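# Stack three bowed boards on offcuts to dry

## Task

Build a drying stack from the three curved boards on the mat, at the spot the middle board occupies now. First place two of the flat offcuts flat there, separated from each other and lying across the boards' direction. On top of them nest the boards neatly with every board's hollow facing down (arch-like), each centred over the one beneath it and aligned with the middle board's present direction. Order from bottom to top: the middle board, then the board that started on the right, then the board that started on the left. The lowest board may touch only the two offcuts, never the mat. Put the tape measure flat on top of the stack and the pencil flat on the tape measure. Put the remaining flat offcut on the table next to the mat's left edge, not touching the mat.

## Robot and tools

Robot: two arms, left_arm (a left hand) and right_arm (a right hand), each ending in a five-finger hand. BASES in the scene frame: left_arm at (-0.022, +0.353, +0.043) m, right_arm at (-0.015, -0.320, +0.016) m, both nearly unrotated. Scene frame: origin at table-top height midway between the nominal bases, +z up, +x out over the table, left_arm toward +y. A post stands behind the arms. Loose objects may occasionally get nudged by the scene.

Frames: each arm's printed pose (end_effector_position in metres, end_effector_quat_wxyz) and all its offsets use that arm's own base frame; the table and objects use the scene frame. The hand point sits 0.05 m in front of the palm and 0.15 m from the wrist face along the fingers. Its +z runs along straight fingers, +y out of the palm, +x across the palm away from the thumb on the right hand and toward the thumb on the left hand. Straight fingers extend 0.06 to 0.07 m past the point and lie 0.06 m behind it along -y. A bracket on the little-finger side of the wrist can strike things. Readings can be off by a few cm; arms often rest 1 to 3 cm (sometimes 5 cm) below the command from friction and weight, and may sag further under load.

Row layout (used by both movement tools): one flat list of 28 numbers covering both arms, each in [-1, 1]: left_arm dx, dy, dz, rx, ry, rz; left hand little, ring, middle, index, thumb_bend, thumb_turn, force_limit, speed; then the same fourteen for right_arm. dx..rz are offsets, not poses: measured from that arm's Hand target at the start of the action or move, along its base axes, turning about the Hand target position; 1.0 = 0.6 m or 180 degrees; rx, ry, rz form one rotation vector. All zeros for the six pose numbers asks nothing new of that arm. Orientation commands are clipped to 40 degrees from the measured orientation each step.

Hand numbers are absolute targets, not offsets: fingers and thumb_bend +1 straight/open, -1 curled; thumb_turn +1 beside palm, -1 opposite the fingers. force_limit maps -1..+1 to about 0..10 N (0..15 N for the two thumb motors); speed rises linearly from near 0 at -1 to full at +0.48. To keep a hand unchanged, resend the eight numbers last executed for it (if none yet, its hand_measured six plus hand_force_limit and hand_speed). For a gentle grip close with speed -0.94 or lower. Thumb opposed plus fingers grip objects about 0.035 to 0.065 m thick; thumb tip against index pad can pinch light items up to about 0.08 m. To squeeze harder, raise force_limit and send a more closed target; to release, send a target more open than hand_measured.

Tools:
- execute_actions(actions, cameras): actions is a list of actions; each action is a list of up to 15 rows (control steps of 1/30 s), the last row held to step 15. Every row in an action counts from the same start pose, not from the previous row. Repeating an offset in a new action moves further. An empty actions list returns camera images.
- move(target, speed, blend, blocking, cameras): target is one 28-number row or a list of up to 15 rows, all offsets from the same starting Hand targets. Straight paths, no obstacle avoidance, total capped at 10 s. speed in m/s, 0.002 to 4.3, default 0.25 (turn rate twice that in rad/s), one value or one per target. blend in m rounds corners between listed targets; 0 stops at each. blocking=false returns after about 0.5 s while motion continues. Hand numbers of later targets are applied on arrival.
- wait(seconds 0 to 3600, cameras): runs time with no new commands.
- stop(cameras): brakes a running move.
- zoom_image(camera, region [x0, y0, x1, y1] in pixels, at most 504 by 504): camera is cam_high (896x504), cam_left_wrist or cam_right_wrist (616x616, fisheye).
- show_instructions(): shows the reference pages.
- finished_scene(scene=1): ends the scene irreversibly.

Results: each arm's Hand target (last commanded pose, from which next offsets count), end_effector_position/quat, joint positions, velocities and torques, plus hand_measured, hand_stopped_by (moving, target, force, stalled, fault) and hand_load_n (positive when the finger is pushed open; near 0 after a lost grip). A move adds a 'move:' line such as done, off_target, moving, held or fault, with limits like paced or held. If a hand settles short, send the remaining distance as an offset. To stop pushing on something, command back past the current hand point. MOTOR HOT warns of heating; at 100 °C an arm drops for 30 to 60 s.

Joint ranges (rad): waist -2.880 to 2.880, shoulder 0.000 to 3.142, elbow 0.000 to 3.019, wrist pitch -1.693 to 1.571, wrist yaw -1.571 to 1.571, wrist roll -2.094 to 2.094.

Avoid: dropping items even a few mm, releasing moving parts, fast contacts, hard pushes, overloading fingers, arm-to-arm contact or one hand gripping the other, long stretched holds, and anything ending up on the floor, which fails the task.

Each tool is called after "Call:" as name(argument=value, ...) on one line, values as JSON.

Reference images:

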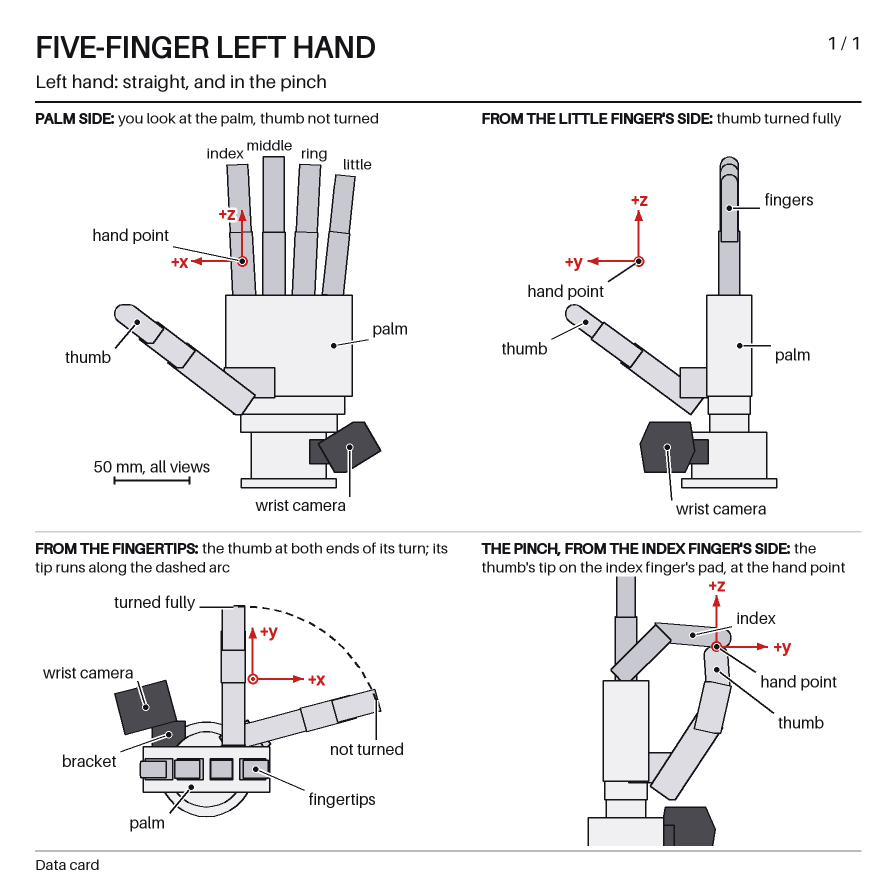

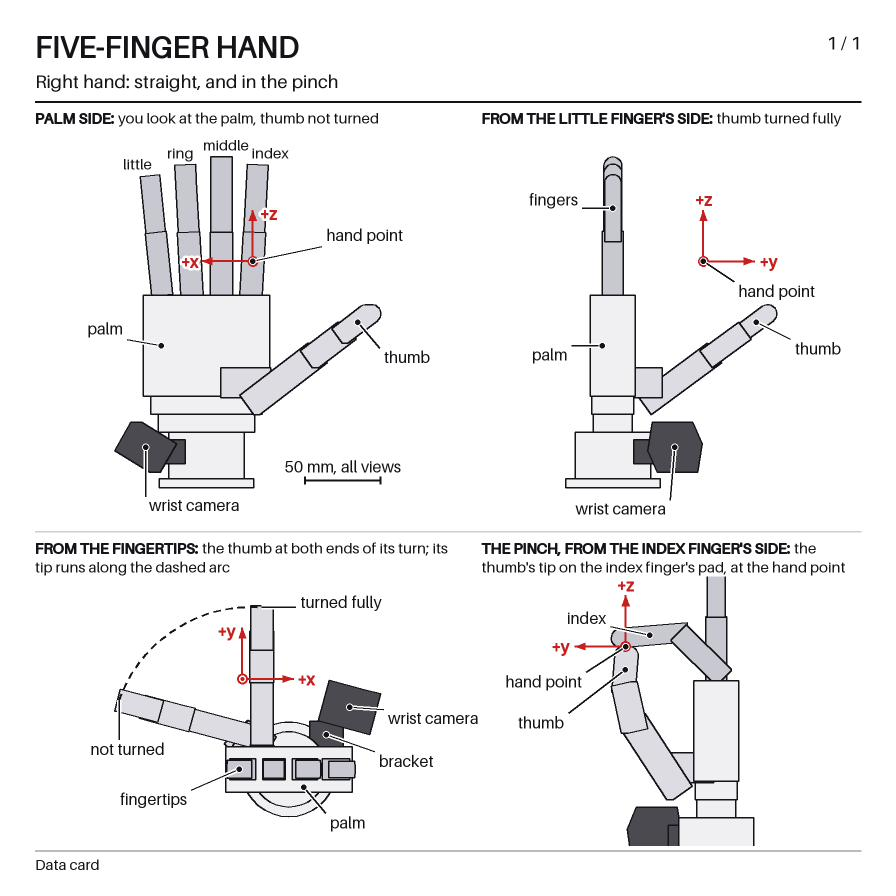

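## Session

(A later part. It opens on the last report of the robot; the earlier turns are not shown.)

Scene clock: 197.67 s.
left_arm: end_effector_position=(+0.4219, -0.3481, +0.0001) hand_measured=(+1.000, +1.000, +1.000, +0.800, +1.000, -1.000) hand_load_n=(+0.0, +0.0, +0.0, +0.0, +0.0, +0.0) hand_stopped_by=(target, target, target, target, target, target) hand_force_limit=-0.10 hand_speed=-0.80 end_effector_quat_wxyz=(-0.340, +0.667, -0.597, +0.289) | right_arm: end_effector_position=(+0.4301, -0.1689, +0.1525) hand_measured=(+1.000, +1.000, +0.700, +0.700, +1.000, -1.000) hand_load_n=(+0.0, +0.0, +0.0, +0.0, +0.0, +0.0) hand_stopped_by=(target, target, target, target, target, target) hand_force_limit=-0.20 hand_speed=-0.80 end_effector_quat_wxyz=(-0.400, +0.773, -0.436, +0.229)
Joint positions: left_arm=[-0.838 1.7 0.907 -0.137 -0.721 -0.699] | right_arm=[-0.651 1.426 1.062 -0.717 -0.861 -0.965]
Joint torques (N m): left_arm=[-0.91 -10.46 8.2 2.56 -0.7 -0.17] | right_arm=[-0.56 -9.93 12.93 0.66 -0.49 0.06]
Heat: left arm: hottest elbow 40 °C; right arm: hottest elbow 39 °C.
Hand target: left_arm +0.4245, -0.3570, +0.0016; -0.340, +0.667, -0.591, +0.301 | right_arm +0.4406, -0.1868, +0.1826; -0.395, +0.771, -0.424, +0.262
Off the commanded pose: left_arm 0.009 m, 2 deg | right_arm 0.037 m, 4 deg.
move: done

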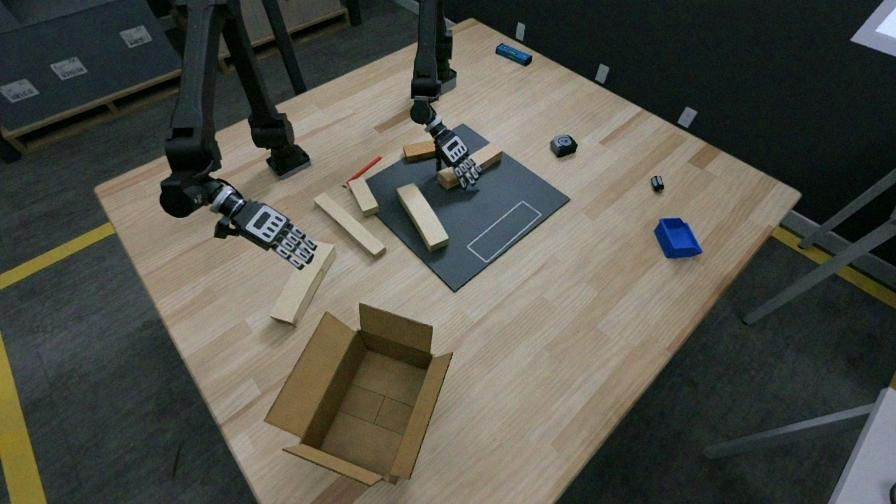

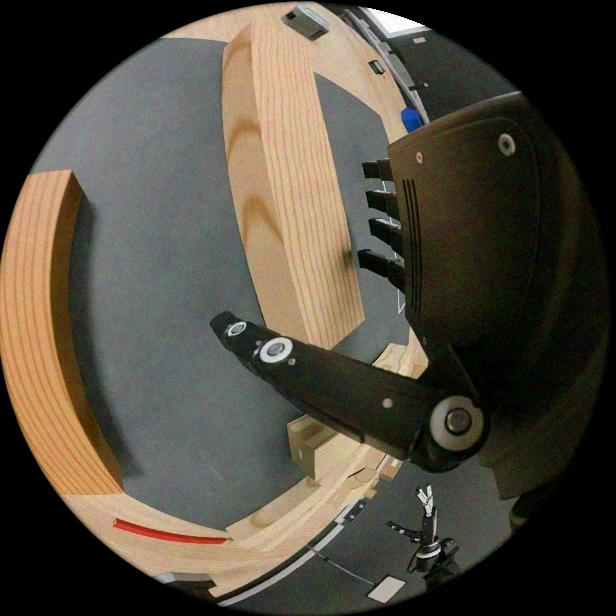

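Call:
move(target=[-0.006,0,0,0,0,0,1,1,1,0.8,1,-1,-0.1,-0.8,0,0,0,0,0,0,1,1,0.7,0.7,1,-1,-0.2,-0.8], speed=0.03)

Call:
move(target=[0,0,0,0,0,0,1,1,1,-0.2,-0.2,-1,0,-0.9,0,0,0,0,0,0,1,1,0.7,0.7,1,-1,-0.2,-0.8], speed=0.03, cameras=["cam_high","cam_left_wrist"])

Call:
zoom_image(camera="cam_high", region=[400, 70, 540, 210])

Call:
zoom_image(camera="cam_left_wrist", region=[180, 150, 430, 400])

Scene clock: 199.73 s.
left_arm: end_effector_position=(+0.4220, -0.3483, +0.0005) hand_measured=(+1.000, +1.000, +1.000, +0.800, +1.000, -1.000) hand_load_n=(+0.0, +0.0, +0.0, +0.0, +0.0, +0.0) hand_stopped_by=(target, target, target, target, target, target) hand_force_limit=-0.10 hand_speed=-0.80 end_effector_quat_wxyz=(-0.341, +0.668, -0.595, +0.290) | right_arm: end_effector_position=(+0.4301, -0.1689, +0.1525) hand_measured=(+1.000, +1.000, +0.700, +0.700, +1.000, -1.000) hand_load_n=(+0.0, +0.0, +0.0, +0.0, +0.0, +0.0) hand_stopped_by=(target, target, target, target, target, target) hand_force_limit=-0.20 hand_speed=-0.80 end_effector_quat_wxyz=(-0.400, +0.773, -0.436, +0.229)
Joint positions: left_arm=[-0.84 1.7 0.907 -0.137 -0.726 -0.705] | right_arm=[-0.651 1.426 1.062 -0.717 -0.861 -0.965]
Joint torques (N m): left_arm=[-0.91 -10.29 7.68 2.4 -0.66 -0.13] | right_arm=[-0.56 -9.99 12.92 0.65 -0.5 0.07]
Heat: left arm: hottest elbow 40 °C; right arm: hottest elbow 39 °C.
Hand target: left_arm +0.4209, -0.3570, +0.0016; -0.340, +0.667, -0.591, +0.301 | right_arm +0.4406, -0.1868, +0.1826; -0.395, +0.771, -0.424, +0.262
Off the commanded pose: left_arm 0.009 m, 1 deg | right_arm 0.037 m, 4 deg.
move: done

Scene clock: 202.77 s.
left_arm: end_effector_position=(+0.4221, -0.3485, +0.0006) hand_measured=(+1.000, +1.000, +1.000, +0.150, +0.644, -1.000) hand_load_n=(+0.0, +0.0, +0.0, +6.5, +7.5, +0.0) hand_stopped_by=(target, target, target, force, force, target) hand_force_limit=0.00 hand_speed=-0.90 end_effector_quat_wxyz=(-0.340, +0.669, -0.594, +0.291) | right_arm: end_effector_position=(+0.4301, -0.1689, +0.1525) hand_measured=(+1.000, +1.000, +0.700, +0.700, +1.000, -1.000) hand_load_n=(+0.0, -0.5, +0.0, +0.0, +0.0, +0.0) hand_stopped_by=(target, target, target, target, target, target) hand_force_limit=-0.20 hand_speed=-0.80 end_effector_quat_wxyz=(-0.400, +0.773, -0.436, +0.229)
Joint positions: left_arm=[-0.84 1.7 0.907 -0.137 -0.726 -0.708] | right_arm=[-0.651 1.426 1.062 -0.717 -0.861 -0.965]
Joint torques (N m): left_arm=[-0.91 -10.46 7.68 2.32 -0.68 -0.17] | right_arm=[-0.56 -10.17 12.89 0.65 -0.5 0.07]
Heat: left arm: hottest elbow 39 °C; right arm: hottest elbow 40 °C.
Hand target: left_arm +0.4209, -0.3570, +0.0016; -0.340, +0.667, -0.591, +0.301 | right_arm +0.4406, -0.1868, +0.1826; -0.395, +0.771, -0.424, +0.262
Off the commanded pose: left_arm 0.009 m, 1 deg | right_arm 0.037 m, 4 deg.
move: done

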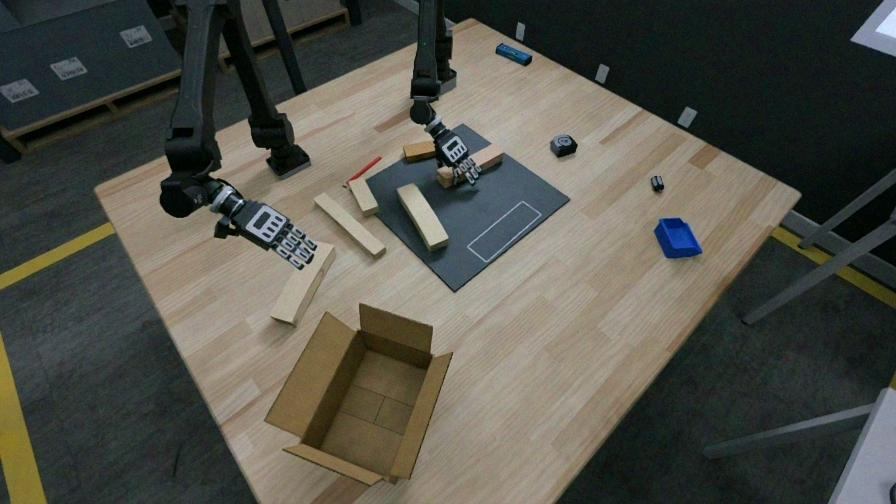

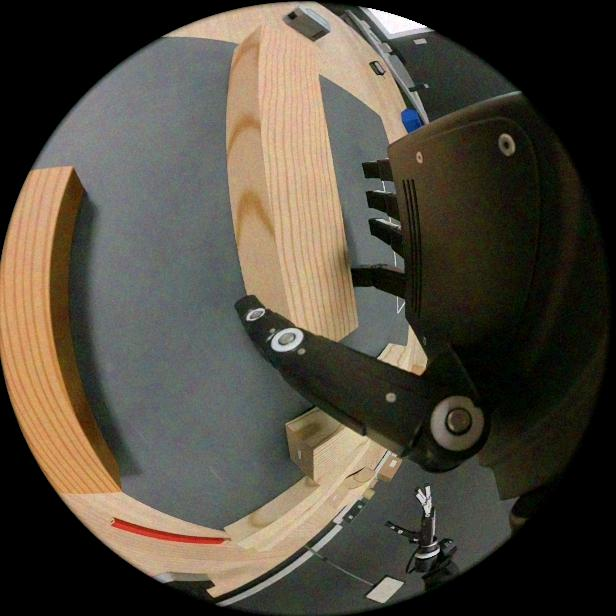

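Scaled by 3.600 from the camera's image (finer frame: 1280x720).

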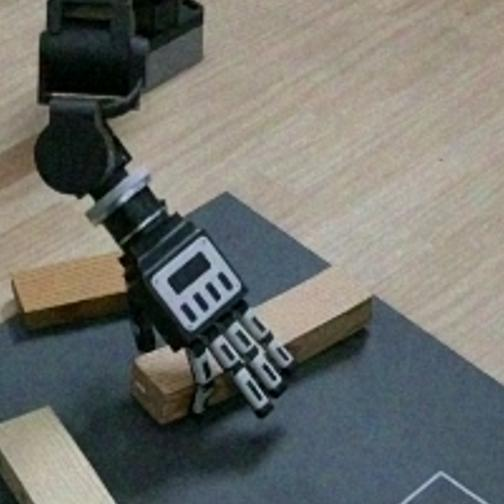

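Scaled by 2.016 from the camera's image (finer frame: 880x880).

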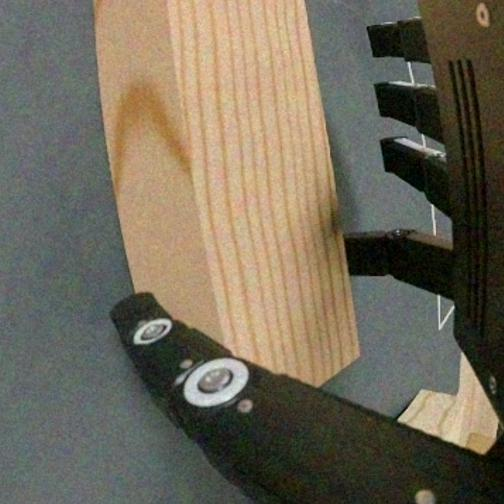

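Call:
move(target=[[0,0.033,0.167,0,0,0,1,1,1,-0.2,-0.2,-1,0,-0.9,0,0,0,0,0,0,1,1,0.7,0.7,1,-1,-0.2,-0.8],[0,0.117,0.317,0,0,0,1,1,1,-0.2,-0.2,-1,0,-0.9,0,0,0,0,0,0,1,1,0.7,0.7,1,-1,-0.2,-0.8],[0,0.15,0.4,0,0,0,1,1,1,-0.2,-0.2,-1,0,-0.9,0,0,0,0,0,0,1,1,0.7,0.7,1,-1,-0.2,-0.8]], speed=0.08, blend=[0.02,0.02,0], cameras=["cam_high","cam_left_wrist"])

Call:
zoom_image(camera="cam_high", region=[400, 30, 560, 190])

Scene clock: 207.97 s.
left_arm: end_effector_position=(+0.3994, -0.2530, +0.1858) hand_measured=(+1.000, +1.000, +1.000, +0.150, +0.644, -1.000) hand_load_n=(+0.0, +0.0, +0.0, +7.5, +7.5, +0.0) hand_stopped_by=(target, target, target, force, force, target) hand_force_limit=0.00 hand_speed=-0.90 end_effector_quat_wxyz=(-0.337, +0.665, -0.616, +0.254) | right_arm: end_effector_position=(+0.4301, -0.1689, +0.1525) hand_measured=(+1.000, +1.000, +0.700, +0.700, +1.000, -1.000) hand_load_n=(+0.0, +0.0, +0.0, +0.0, -0.5, +0.0) hand_stopped_by=(target, target, target, target, target, target) hand_force_limit=-0.20 hand_speed=-0.80 end_effector_quat_wxyz=(-0.400, +0.773, -0.436, +0.229)
Joint positions: left_arm=[-0.708 1.246 1 -0.68 -0.634 -0.567] | right_arm=[-0.651 1.426 1.062 -0.717 -0.861 -0.965]
Joint torques (N m): left_arm=[0.85 -9.05 18.14 1.55 -0.44 0.04] | right_arm=[-0.56 -9.99 12.9 0.66 -0.49 0.07]
Heat: left arm: hottest elbow 40 °C; right arm: hottest elbow 40 °C.
Hand target: left_arm +0.4209, -0.2670, +0.2416; -0.340, +0.667, -0.591, +0.301 | right_arm +0.4406, -0.1868, +0.1826; -0.395, +0.771, -0.424, +0.262
Off the commanded pose: left_arm 0.061 m, 6 deg | right_arm 0.037 m, 4 deg.
move: off_target (left_arm)

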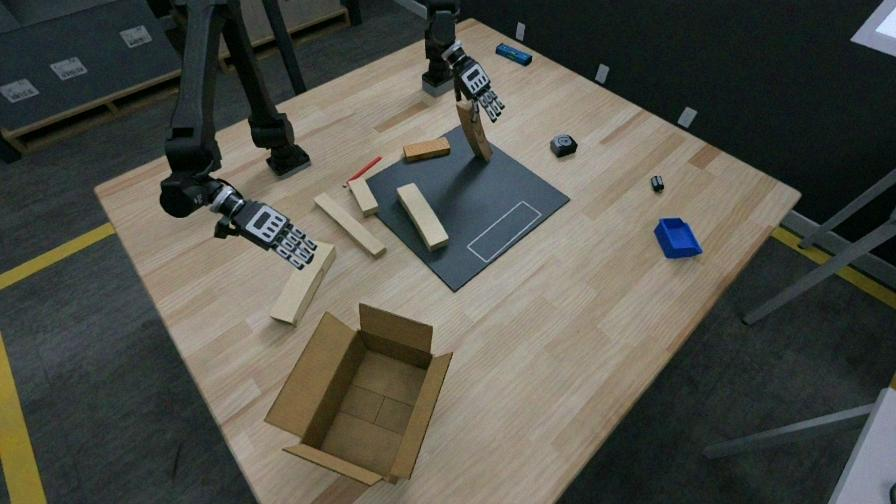

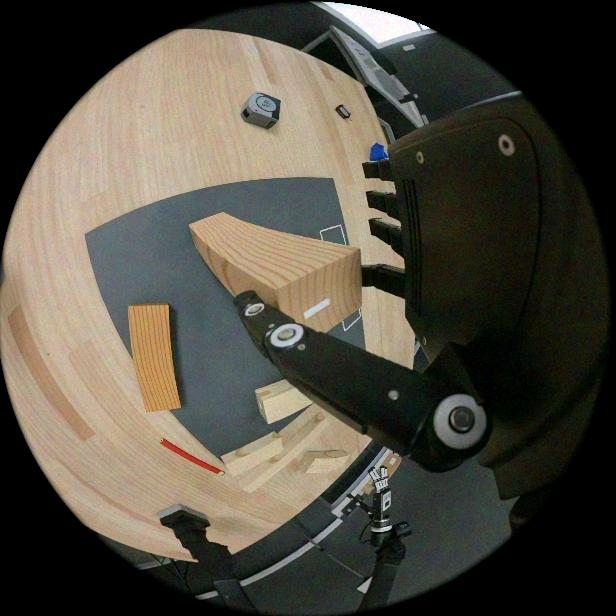

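Scaled by 3.150 from the camera's image (finer frame: 1280x720).

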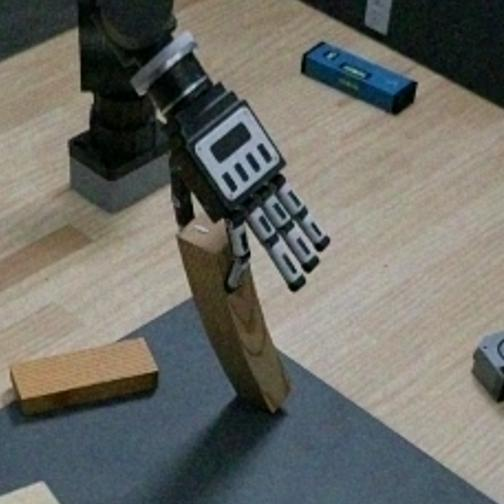

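Call:
move(target=[[0,0,0.07,0,0,0,1,1,1,-0.2,-0.2,-1,0,-0.9,0,0,0,0,0,0,1,1,0.7,0.7,1,-1,-0.2,-0.8],[0,-0.18,0.07,0,0,0,1,1,1,-0.2,-0.2,-1,0,-0.9,0,0,0,0,0,0,1,1,0.7,0.7,1,-1,-0.2,-0.8]], speed=0.08, cameras=["cam_high","cam_left_wrist"])

Call:
zoom_image(camera="cam_high", region=[380, 30, 540, 190])

Scene clock: 213.40 s.
left_arm: end_effector_position=(+0.4043, -0.3550, +0.2330) hand_measured=(+1.000, +1.000, +1.000, +0.150, +0.644, -1.000) hand_load_n=(+0.0, +0.0, +0.0, +4.0, +5.0, +0.0) hand_stopped_by=(target, target, target, force, force, target) hand_force_limit=0.00 hand_speed=-0.90 end_effector_quat_wxyz=(-0.342, +0.658, -0.620, +0.255) | right_arm: end_effector_position=(+0.4301, -0.1689, +0.1525) hand_measured=(+1.000, +1.000, +0.700, +0.700, +1.000, -1.000) hand_load_n=(+0.0, +0.0, +0.0, +0.0, +0.0, +0.0) hand_stopped_by=(target, target, target, target, target, target) hand_force_limit=-0.20 hand_speed=-0.80 end_effector_quat_wxyz=(-0.400, +0.773, -0.436, +0.229)
Joint positions: left_arm=[-0.875 1.438 1.316 -0.905 -0.733 -0.722] | right_arm=[-0.651 1.426 1.062 -0.717 -0.861 -0.965]
Joint torques (N m): left_arm=[-0.73 -10.46 18.45 1.29 -0.95 -0.22] | right_arm=[-0.62 -9.99 12.9 0.66 -0.48 0.07]
Heat: left arm: hottest elbow 42 °C; right arm: hottest elbow 40 °C.
Hand target: left_arm +0.4209, -0.3750, +0.2836; -0.340, +0.667, -0.591, +0.301 | right_arm +0.4406, -0.1868, +0.1826; -0.395, +0.771, -0.424, +0.262
Off the commanded pose: left_arm 0.057 m, 6 deg | right_arm 0.037 m, 4 deg.
move: off_target (left_arm)

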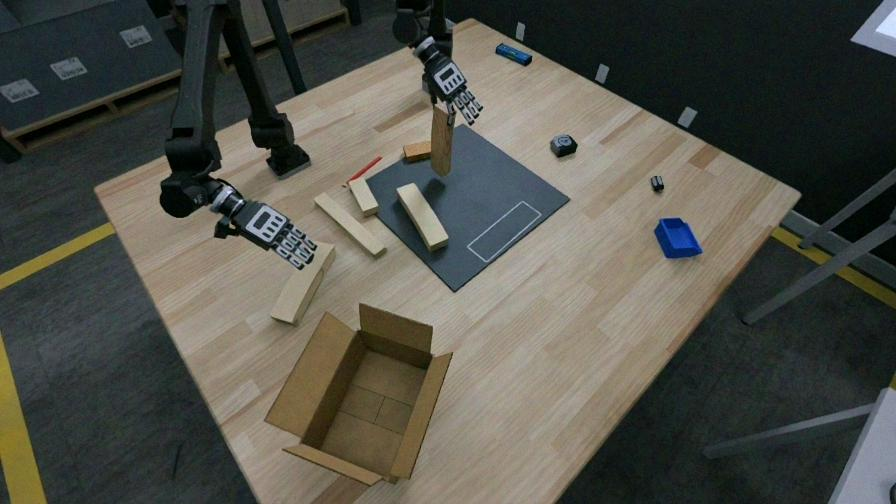

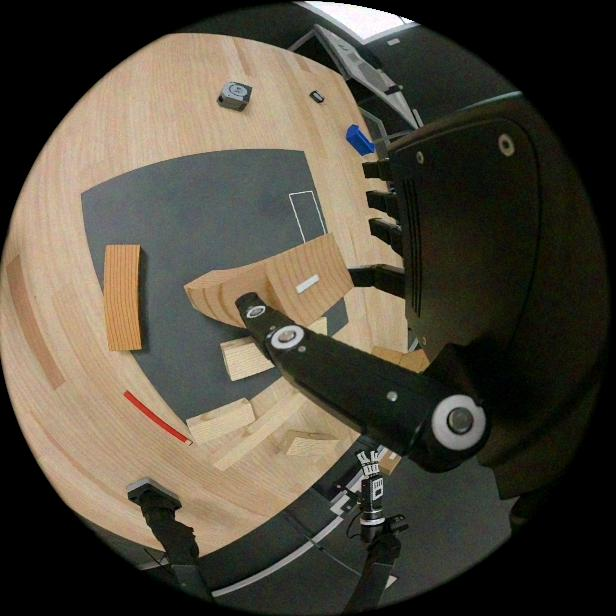

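Scaled by 3.150 from the camera's image (finer frame: 1280x720).

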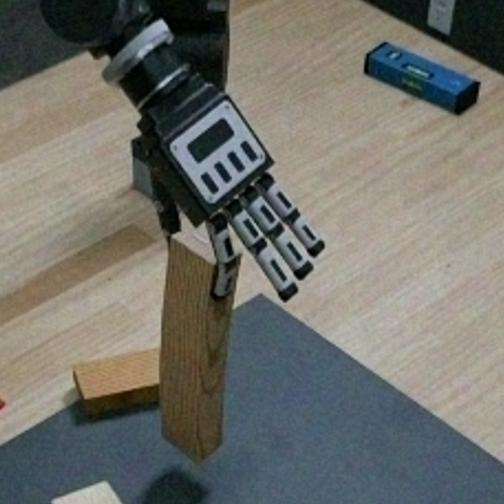

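Call:
move(target=[[0,0,-0.107,0,0,0,1,1,1,-0.2,-0.2,-1,0,-0.9,0,0,0,0,0,0,1,1,0.7,0.7,1,-1,-0.2,-0.8],[-0.005,0.15,-0.14,0,0,0,1,1,1,-0.2,-0.2,-1,0,-0.9,0,0,0,0,0,0,1,1,0.7,0.7,1,-1,-0.2,-0.8]], speed=0.06, blend=[0.01,0], cameras=["cam_high","cam_left_wrist"])

Call:
zoom_image(camera="cam_high", region=[380, 30, 540, 190])

Scene clock: 219.20 s.
left_arm: end_effector_position=(+0.4134, -0.2854, +0.1911) hand_measured=(+1.000, +1.000, +1.000, +0.150, +0.644, -1.000) hand_load_n=(+0.0, +0.0, +0.0, +3.5, +4.0, +0.0) hand_stopped_by=(target, target, target, force, force, target) hand_force_limit=0.00 hand_speed=-0.90 end_effector_quat_wxyz=(-0.339, +0.665, -0.601, +0.285) | right_arm: end_effector_position=(+0.4301, -0.1689, +0.1525) hand_measured=(+1.000, +1.000, +0.700, +0.700, +1.000, -1.000) hand_load_n=(+0.0, +0.0, -0.5, +0.0, +0.0, +0.0) hand_stopped_by=(target, target, target, target, target, target) hand_force_limit=-0.20 hand_speed=-0.80 end_effector_quat_wxyz=(-0.400, +0.773, -0.436, +0.229)
Joint positions: left_arm=[-0.748 1.297 1.036 -0.619 -0.661 -0.602] | right_arm=[-0.651 1.426 1.062 -0.717 -0.861 -0.965]
Joint torques (N m): left_arm=[0.62 -8.76 9.85 2.85 -0.3 0.01] | right_arm=[-0.38 -9.99 12.9 0.64 -0.49 0.07]
Heat: left arm: hottest elbow 42 °C; right arm: hottest elbow 40 °C.
Hand target: left_arm +0.4179, -0.2850, +0.1996; -0.340, +0.667, -0.591, +0.301 | right_arm +0.4406, -0.1868, +0.1826; -0.395, +0.771, -0.424, +0.262
Off the commanded pose: left_arm 0.010 m, 2 deg | right_arm 0.037 m, 4 deg.
move: done

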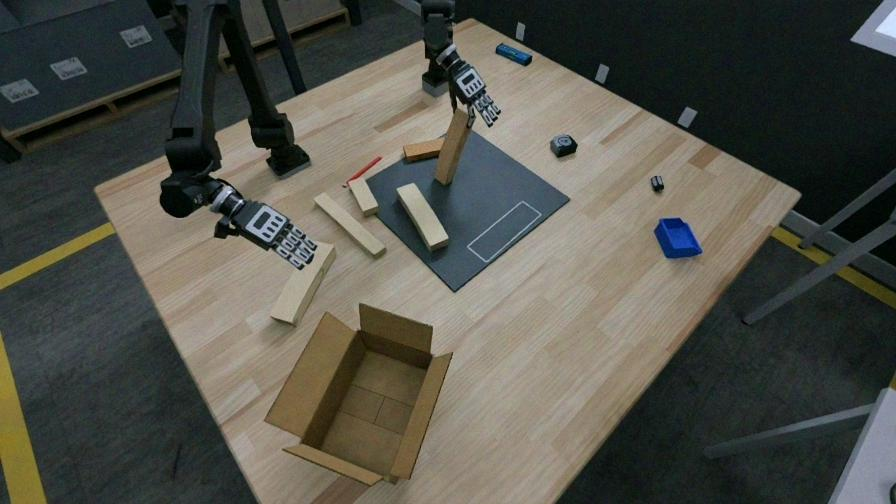

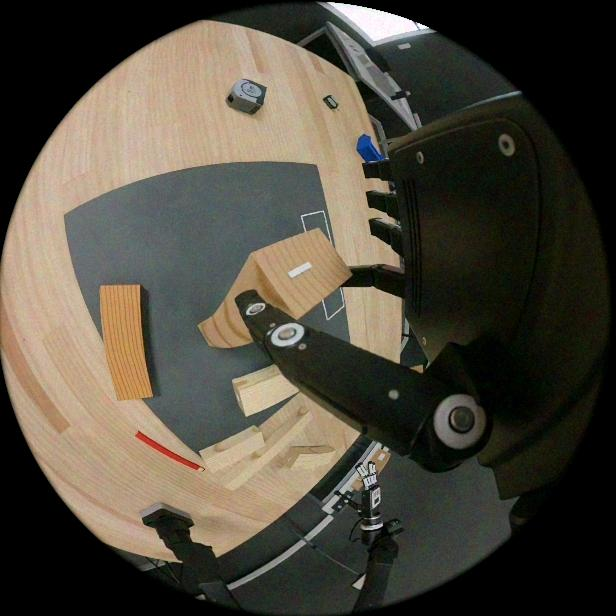

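Scaled by 3.150 from the camera's image (finer frame: 1280x720).

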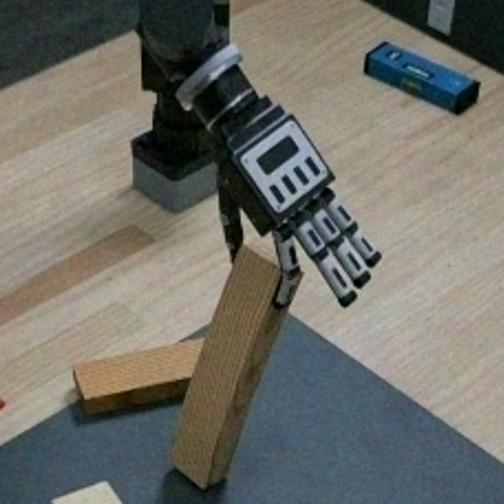

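Call:
move(target=[[-0.003,0.05,-0.06,0,0,0,1,1,1,-0.2,-0.2,-1,0,-0.9,0,0,0,0,0,0,1,1,0.7,0.7,1,-1,-0.2,-0.8],[-0.006,0.10,-0.13,0,0,0,1,1,1,-0.2,-0.2,-1,0,-0.9,0,0,0,0,0,0,1,1,0.7,0.7,1,-1,-0.2,-0.8]], speed=0.06, blend=[0.01,0], cameras=["cam_high","cam_left_wrist"])

Call:
zoom_image(camera="cam_high", region=[400, 50, 560, 210])

Scene clock: 223.13 s.
left_arm: end_effector_position=(+0.4148, -0.2110, +0.1247) hand_measured=(+1.000, +1.000, +1.000, +0.150, +0.644, -1.000) hand_load_n=(+0.0, -0.5, +0.0, +3.5, +4.0, +0.0) hand_stopped_by=(target, target, target, force, force, target) hand_force_limit=0.00 hand_speed=-0.90 end_effector_quat_wxyz=(-0.355, +0.667, -0.591, +0.283) | right_arm: end_effector_position=(+0.4301, -0.1689, +0.1525) hand_measured=(+1.000, +1.000, +0.700, +0.700, +1.000, -1.000) hand_load_n=(+0.0, +0.0, +0.0, +0.0, +0.0, +0.5) hand_stopped_by=(target, target, target, target, target, target) hand_force_limit=-0.20 hand_speed=-0.80 end_effector_quat_wxyz=(-0.400, +0.773, -0.436, +0.229)
Joint positions: left_arm=[-0.611 1.235 0.778 -0.341 -0.608 -0.478] | right_arm=[-0.651 1.426 1.062 -0.717 -0.861 -0.965]
Joint torques (N m): left_arm=[-1.14 -5.6 9.2 3.14 0.53 -0.19] | right_arm=[-0.5 -10.05 12.92 0.68 -0.48 0.07]
Heat: left arm: hottest elbow 41 °C; right arm: hottest elbow 40 °C.
Hand target: left_arm +0.4143, -0.2250, +0.1216; -0.340, +0.667, -0.591, +0.301 | right_arm +0.4406, -0.1868, +0.1826; -0.395, +0.771, -0.424, +0.262
Off the commanded pose: left_arm 0.014 m, 3 deg | right_arm 0.037 m, 4 deg.
move: off_target (left_arm)

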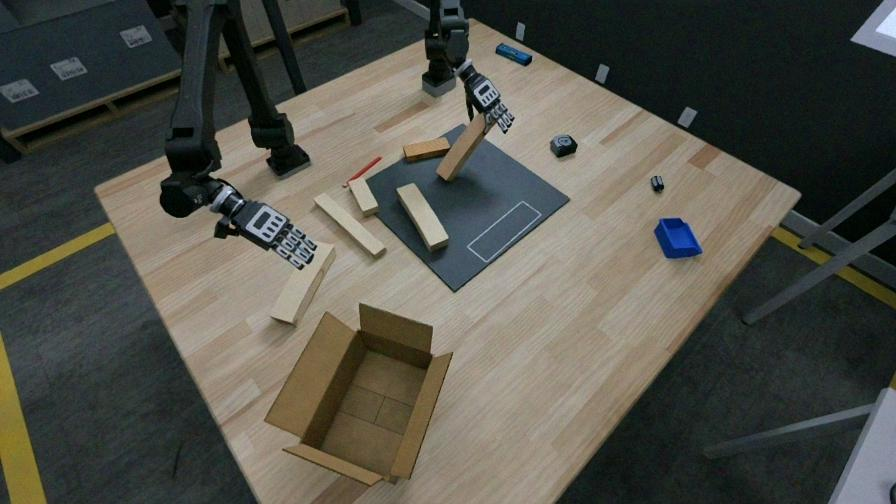

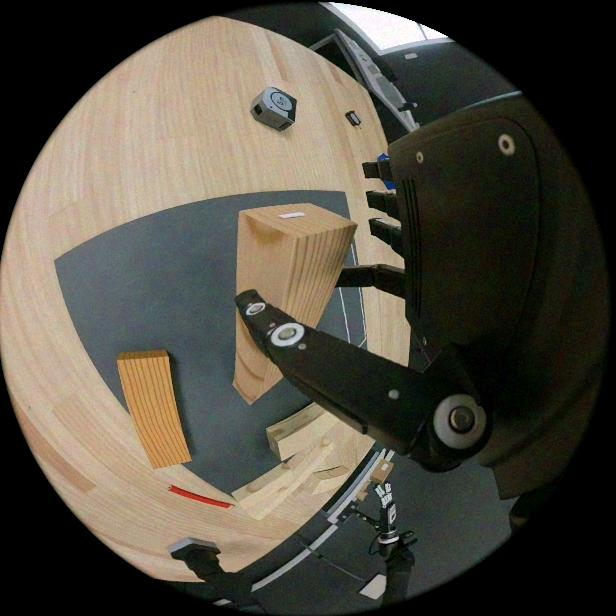

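Scaled by 3.150 from the camera's image (finer frame: 1280x720).

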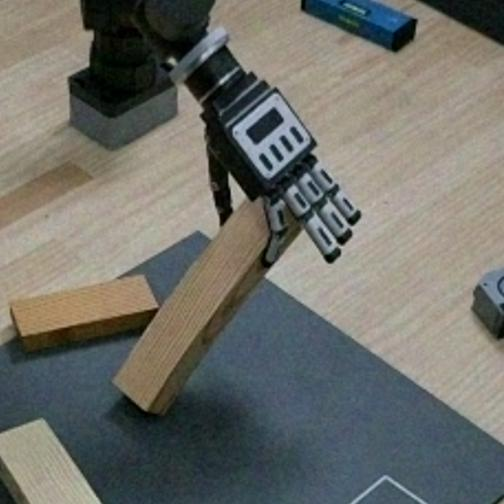

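Call:
move(target=[[-0.002,0.055,-0.08,0,0,0,1,1,1,-0.2,-0.2,-1,0,-0.9,0,0,0,0,0,0,1,1,0.7,0.7,1,-1,-0.2,-0.8],[-0.004,0.09,-0.15,0,0,0,1,1,1,-0.2,-0.2,-1,0,-0.9,0,0,0,0,0,0,1,1,0.7,0.7,1,-1,-0.2,-0.8]], speed=0.05, blend=[0.01,0], cameras=["cam_high","cam_left_wrist"])

Call:
zoom_image(camera="cam_high", region=[400, 50, 560, 210])

Scene clock: 226.67 s.
left_arm: end_effector_position=(+0.4018, -0.1725, +0.0243) hand_measured=(+1.000, +1.000, +1.000, +0.150, +0.644, -1.000) hand_load_n=(+0.0, +0.0, +0.0, +4.0, +5.0, +0.0) hand_stopped_by=(target, target, target, force, force, target) hand_force_limit=0.00 hand_speed=-0.90 end_effector_quat_wxyz=(-0.333, +0.666, -0.603, +0.287) | right_arm: end_effector_position=(+0.4301, -0.1689, +0.1525) hand_measured=(+1.000, +1.000, +0.700, +0.700, +1.000, -1.000) hand_load_n=(+0.0, +0.0, +0.0, +0.0, +0.0, +0.5) hand_stopped_by=(target, target, target, target, target, target) hand_force_limit=-0.20 hand_speed=-0.80 end_effector_quat_wxyz=(-0.400, +0.773, -0.436, +0.229)
Joint positions: left_arm=[-0.507 1.343 0.551 0.026 -0.485 -0.397] | right_arm=[-0.651 1.426 1.062 -0.717 -0.861 -0.965]
Joint torques (N m): left_arm=[0.91 -6.24 8.08 3.26 -0.22 0.06] | right_arm=[-0.62 -10.05 12.93 0.65 -0.49 0.07]
Heat: left arm: hottest elbow 41 °C; right arm: hottest elbow 40 °C.
Hand target: left_arm +0.4119, -0.1710, +0.0316; -0.340, +0.667, -0.591, +0.301 | right_arm +0.4406, -0.1868, +0.1826; -0.395, +0.771, -0.424, +0.262
Off the commanded pose: left_arm 0.012 m, 2 deg | right_arm 0.037 m, 4 deg.
move: off_target (left_arm)

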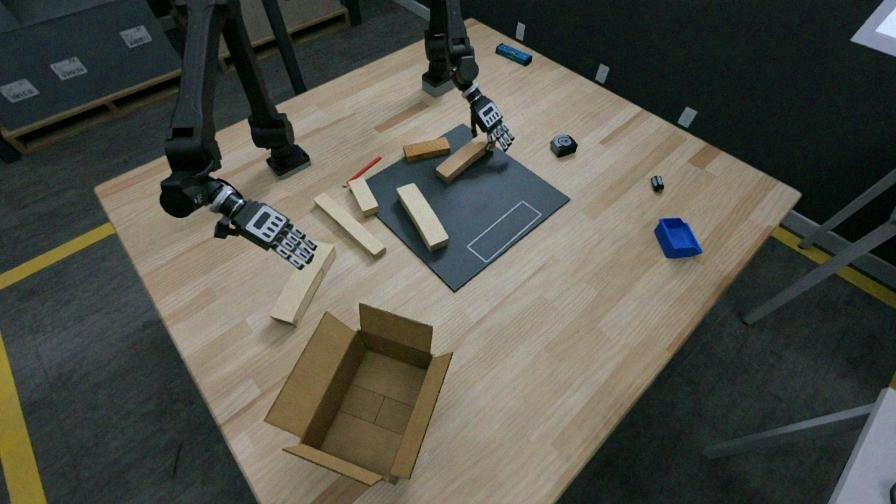

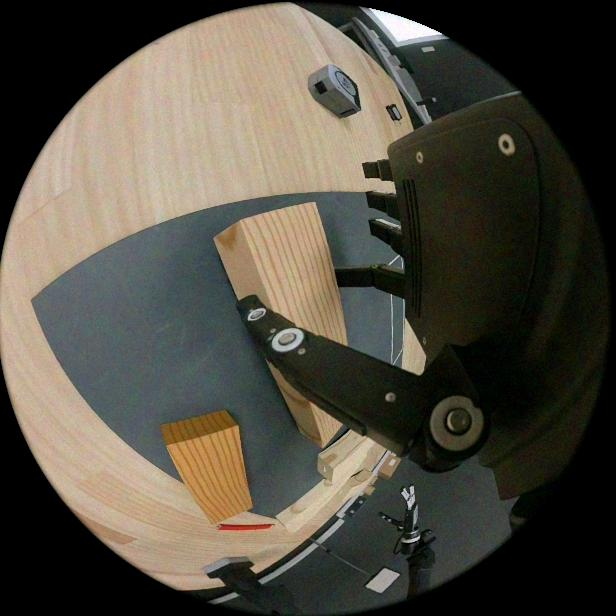

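Scaled by 3.150 from the camera's image (finer frame: 1280x720).

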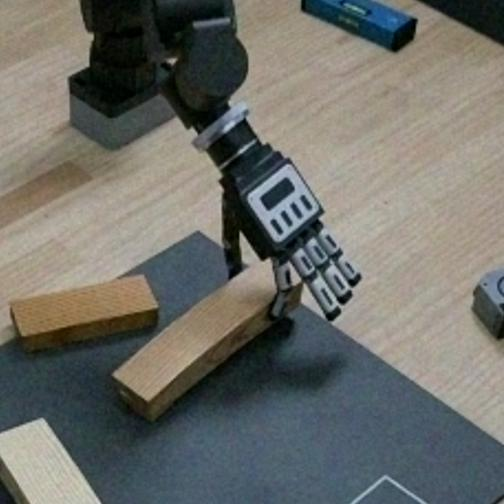

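Call:
move(target=[[0,0.012,-0.04,0,0,0,1,1,1,-0.2,-0.2,-1,0,-0.9,0,0,0,0,0,0,1,1,0.7,0.7,1,-1,-0.2,-0.8],[0,0.012,-0.065,0,0,0,1,1,1,-0.2,-0.2,-1,0,-0.9,0,0,0,0,0,0,1,1,0.7,0.7,1,-1,-0.2,-0.8]], speed=[0.05,0.03], cameras=["cam_high","cam_left_wrist"])

Call:
zoom_image(camera="cam_high", region=[400, 50, 560, 210])

Scene clock: 229.83 s.
left_arm: end_effector_position=(+0.4021, -0.1728, -0.0050) hand_measured=(+1.000, +1.000, +1.000, +0.150, +0.644, -1.000) hand_load_n=(+0.0, +0.0, +0.0, +0.5, +8.0, +0.0) hand_stopped_by=(target, target, target, force, force, target) hand_force_limit=0.00 hand_speed=-0.90 end_effector_quat_wxyz=(-0.329, +0.663, -0.602, +0.300) | right_arm: end_effector_position=(+0.4301, -0.1689, +0.1525) hand_measured=(+1.000, +1.000, +0.700, +0.700, +1.000, -1.000) hand_load_n=(+0.0, +0.0, +0.0, +0.0, +0.0, +0.0) hand_stopped_by=(target, target, target, target, target, target) hand_force_limit=-0.20 hand_speed=-0.80 end_effector_quat_wxyz=(-0.400, +0.773, -0.436, +0.229)
Joint positions: left_arm=[-0.498 1.428 0.503 0.187 -0.462 -0.388] | right_arm=[-0.651 1.426 1.062 -0.717 -0.861 -0.965]
Joint torques (N m): left_arm=[1.14 -4.95 7.19 3.54 -0.5 0.06] | right_arm=[-0.38 -10.17 12.89 0.65 -0.5 0.07]
Heat: left arm: hottest elbow 41 °C; right arm: hottest elbow 41 °C.
Hand target: left_arm +0.4119, -0.1638, -0.0074; -0.340, +0.667, -0.591, +0.301 | right_arm +0.4406, -0.1868, +0.1826; -0.395, +0.771, -0.424, +0.262
Off the commanded pose: left_arm 0.014 m, 2 deg | right_arm 0.037 m, 4 deg.
move: off_target (left_arm)

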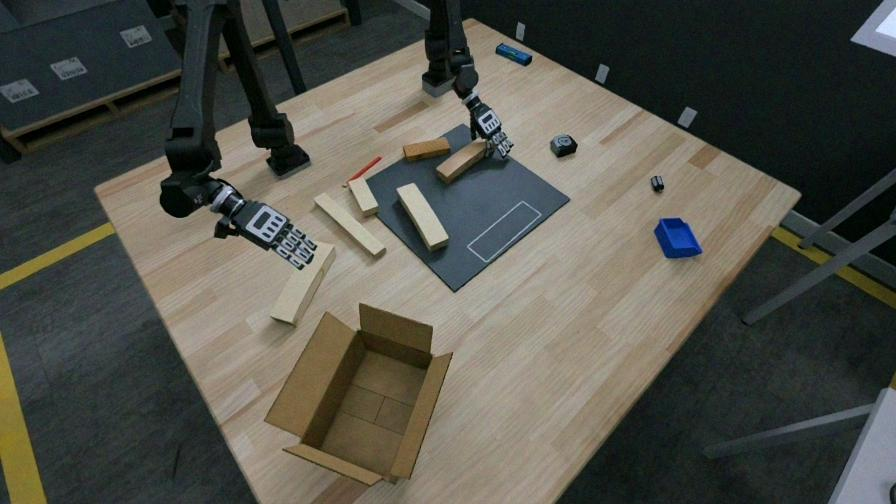

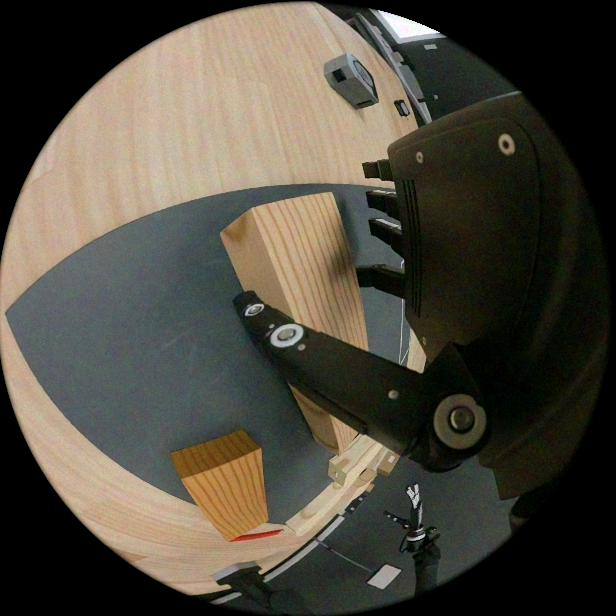

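Scaled by 3.150 from the camera's image (finer frame: 1280x720).

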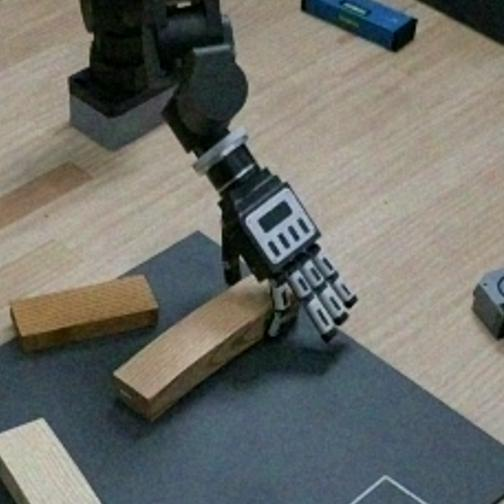

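Call:
move(target=[0,0,-0.006,0,0,0,1,1,1,0.8,1,-1,0,-0.85,0,0,0,0,0,0,1,1,0.7,0.7,1,-1,-0.2,-0.8], speed=0.03)

Call:
move(target=[0,0,0.25,0,0,0,1,1,1,0.8,1,-1,0,-0.8,0,0,0,0,0,0,1,1,0.7,0.7,1,-1,-0.2,-0.8], speed=0.12, cameras=["cam_high","cam_left_wrist"])

Call:
zoom_image(camera="cam_high", region=[380, 70, 540, 230])

Scene clock: 232.77 s.
left_arm: end_effector_position=(+0.4020, -0.1717, -0.0110) hand_measured=(+1.000, +1.000, +1.000, +0.306, +1.000, -1.000) hand_load_n=(+0.0, +0.0, +0.0, -15.0, -0.5, +0.0) hand_stopped_by=(target, target, target, stalled, target, target) hand_force_limit=0.00 hand_speed=-0.85 end_effector_quat_wxyz=(-0.328, +0.665, -0.600, +0.299) | right_arm: end_effector_position=(+0.4301, -0.1689, +0.1525) hand_measured=(+1.000, +1.000, +0.700, +0.700, +1.000, -1.000) hand_load_n=(+0.0, -0.5, -0.5, +0.0, +0.0, +0.0) hand_stopped_by=(target, target, target, target, target, target) hand_force_limit=-0.20 hand_speed=-0.80 end_effector_quat_wxyz=(-0.400, +0.773, -0.436, +0.229)
Joint positions: left_arm=[-0.495 1.447 0.499 0.207 -0.46 -0.391] | right_arm=[-0.651 1.426 1.062 -0.717 -0.861 -0.965]
Joint torques (N m): left_arm=[1.79 -5.25 7.04 3.22 -0.52 0.07] | right_arm=[-0.67 -10.05 12.88 0.66 -0.5 0.07]
Heat: left arm: hottest elbow 40 °C; right arm: hottest elbow 41 °C.
Hand target: left_arm +0.4119, -0.1638, -0.0110; -0.340, +0.667, -0.591, +0.301 | right_arm +0.4406, -0.1868, +0.1826; -0.395, +0.771, -0.424, +0.262
Off the commanded pose: left_arm 0.013 m, 2 deg | right_arm 0.037 m, 4 deg.
move: off_target (left_arm)

Scene clock: 234.97 s.
left_arm: end_effector_position=(+0.3905, -0.1603, +0.1059) hand_measured=(+1.000, +1.000, +1.000, +0.308, +1.000, -1.000) hand_load_n=(+0.0, +0.0, +0.0, +0.0, +0.0, +0.0) hand_stopped_by=(target, target, target, stalled, target, target) hand_force_limit=0.00 hand_speed=-0.80 end_effector_quat_wxyz=(-0.327, +0.669, -0.606, +0.280) | right_arm: end_effector_position=(+0.4301, -0.1689, +0.1525) hand_measured=(+1.000, +1.000, +0.700, +0.700, +1.000, -1.000) hand_load_n=(+0.0, +0.0, +0.0, +0.0, +0.0, +0.0) hand_stopped_by=(target, target, target, target, target, target) hand_force_limit=-0.20 hand_speed=-0.80 end_effector_quat_wxyz=(-0.400, +0.773, -0.436, +0.229)
Joint positions: left_arm=[-0.486 1.122 0.651 -0.31 -0.463 -0.389] | right_arm=[-0.651 1.426 1.062 -0.717 -0.861 -0.965]
Joint torques (N m): left_arm=[0.5 -5.95 15.13 1.52 -0.48 0.08] | right_arm=[-0.56 -9.99 12.93 0.68 -0.5 0.07]
Heat: left arm: hottest elbow 40 °C; right arm: hottest elbow 41 °C.
Hand target: left_arm +0.4119, -0.1638, +0.1390; -0.340, +0.667, -0.591, +0.301 | right_arm +0.4406, -0.1868, +0.1826; -0.395, +0.771, -0.424, +0.262
Off the commanded pose: left_arm 0.040 m, 3 deg | right_arm 0.037 m, 4 deg.
move: off_target (left_arm)

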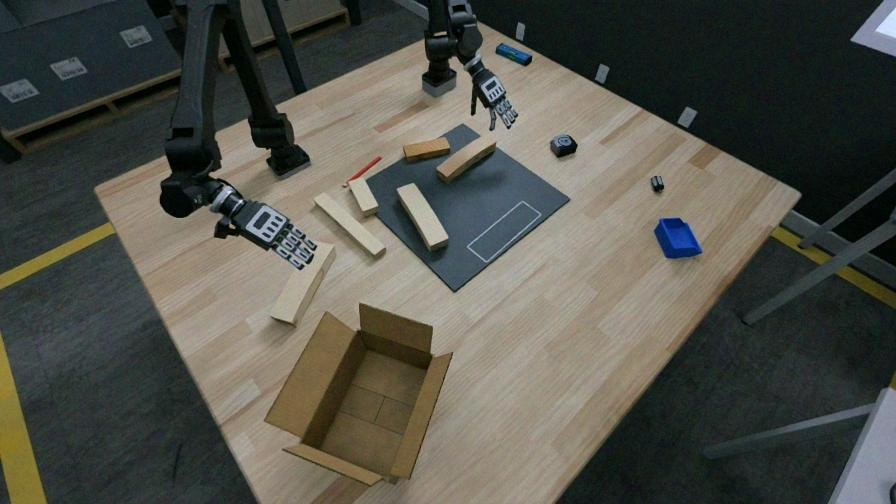

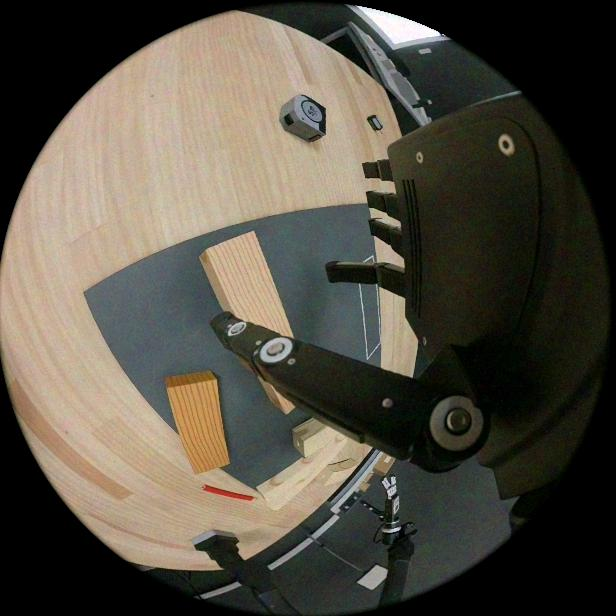

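Scaled by 3.150 from the camera's image (finer frame: 1280x720).

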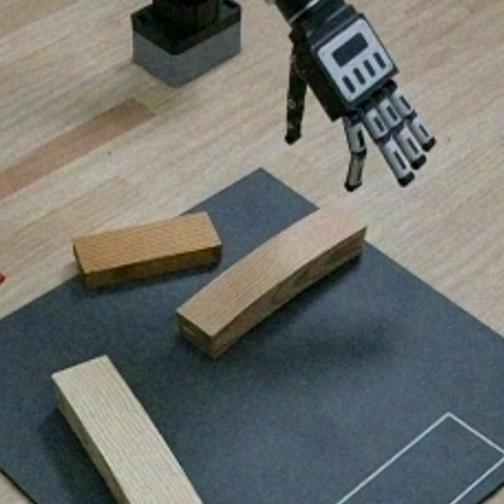

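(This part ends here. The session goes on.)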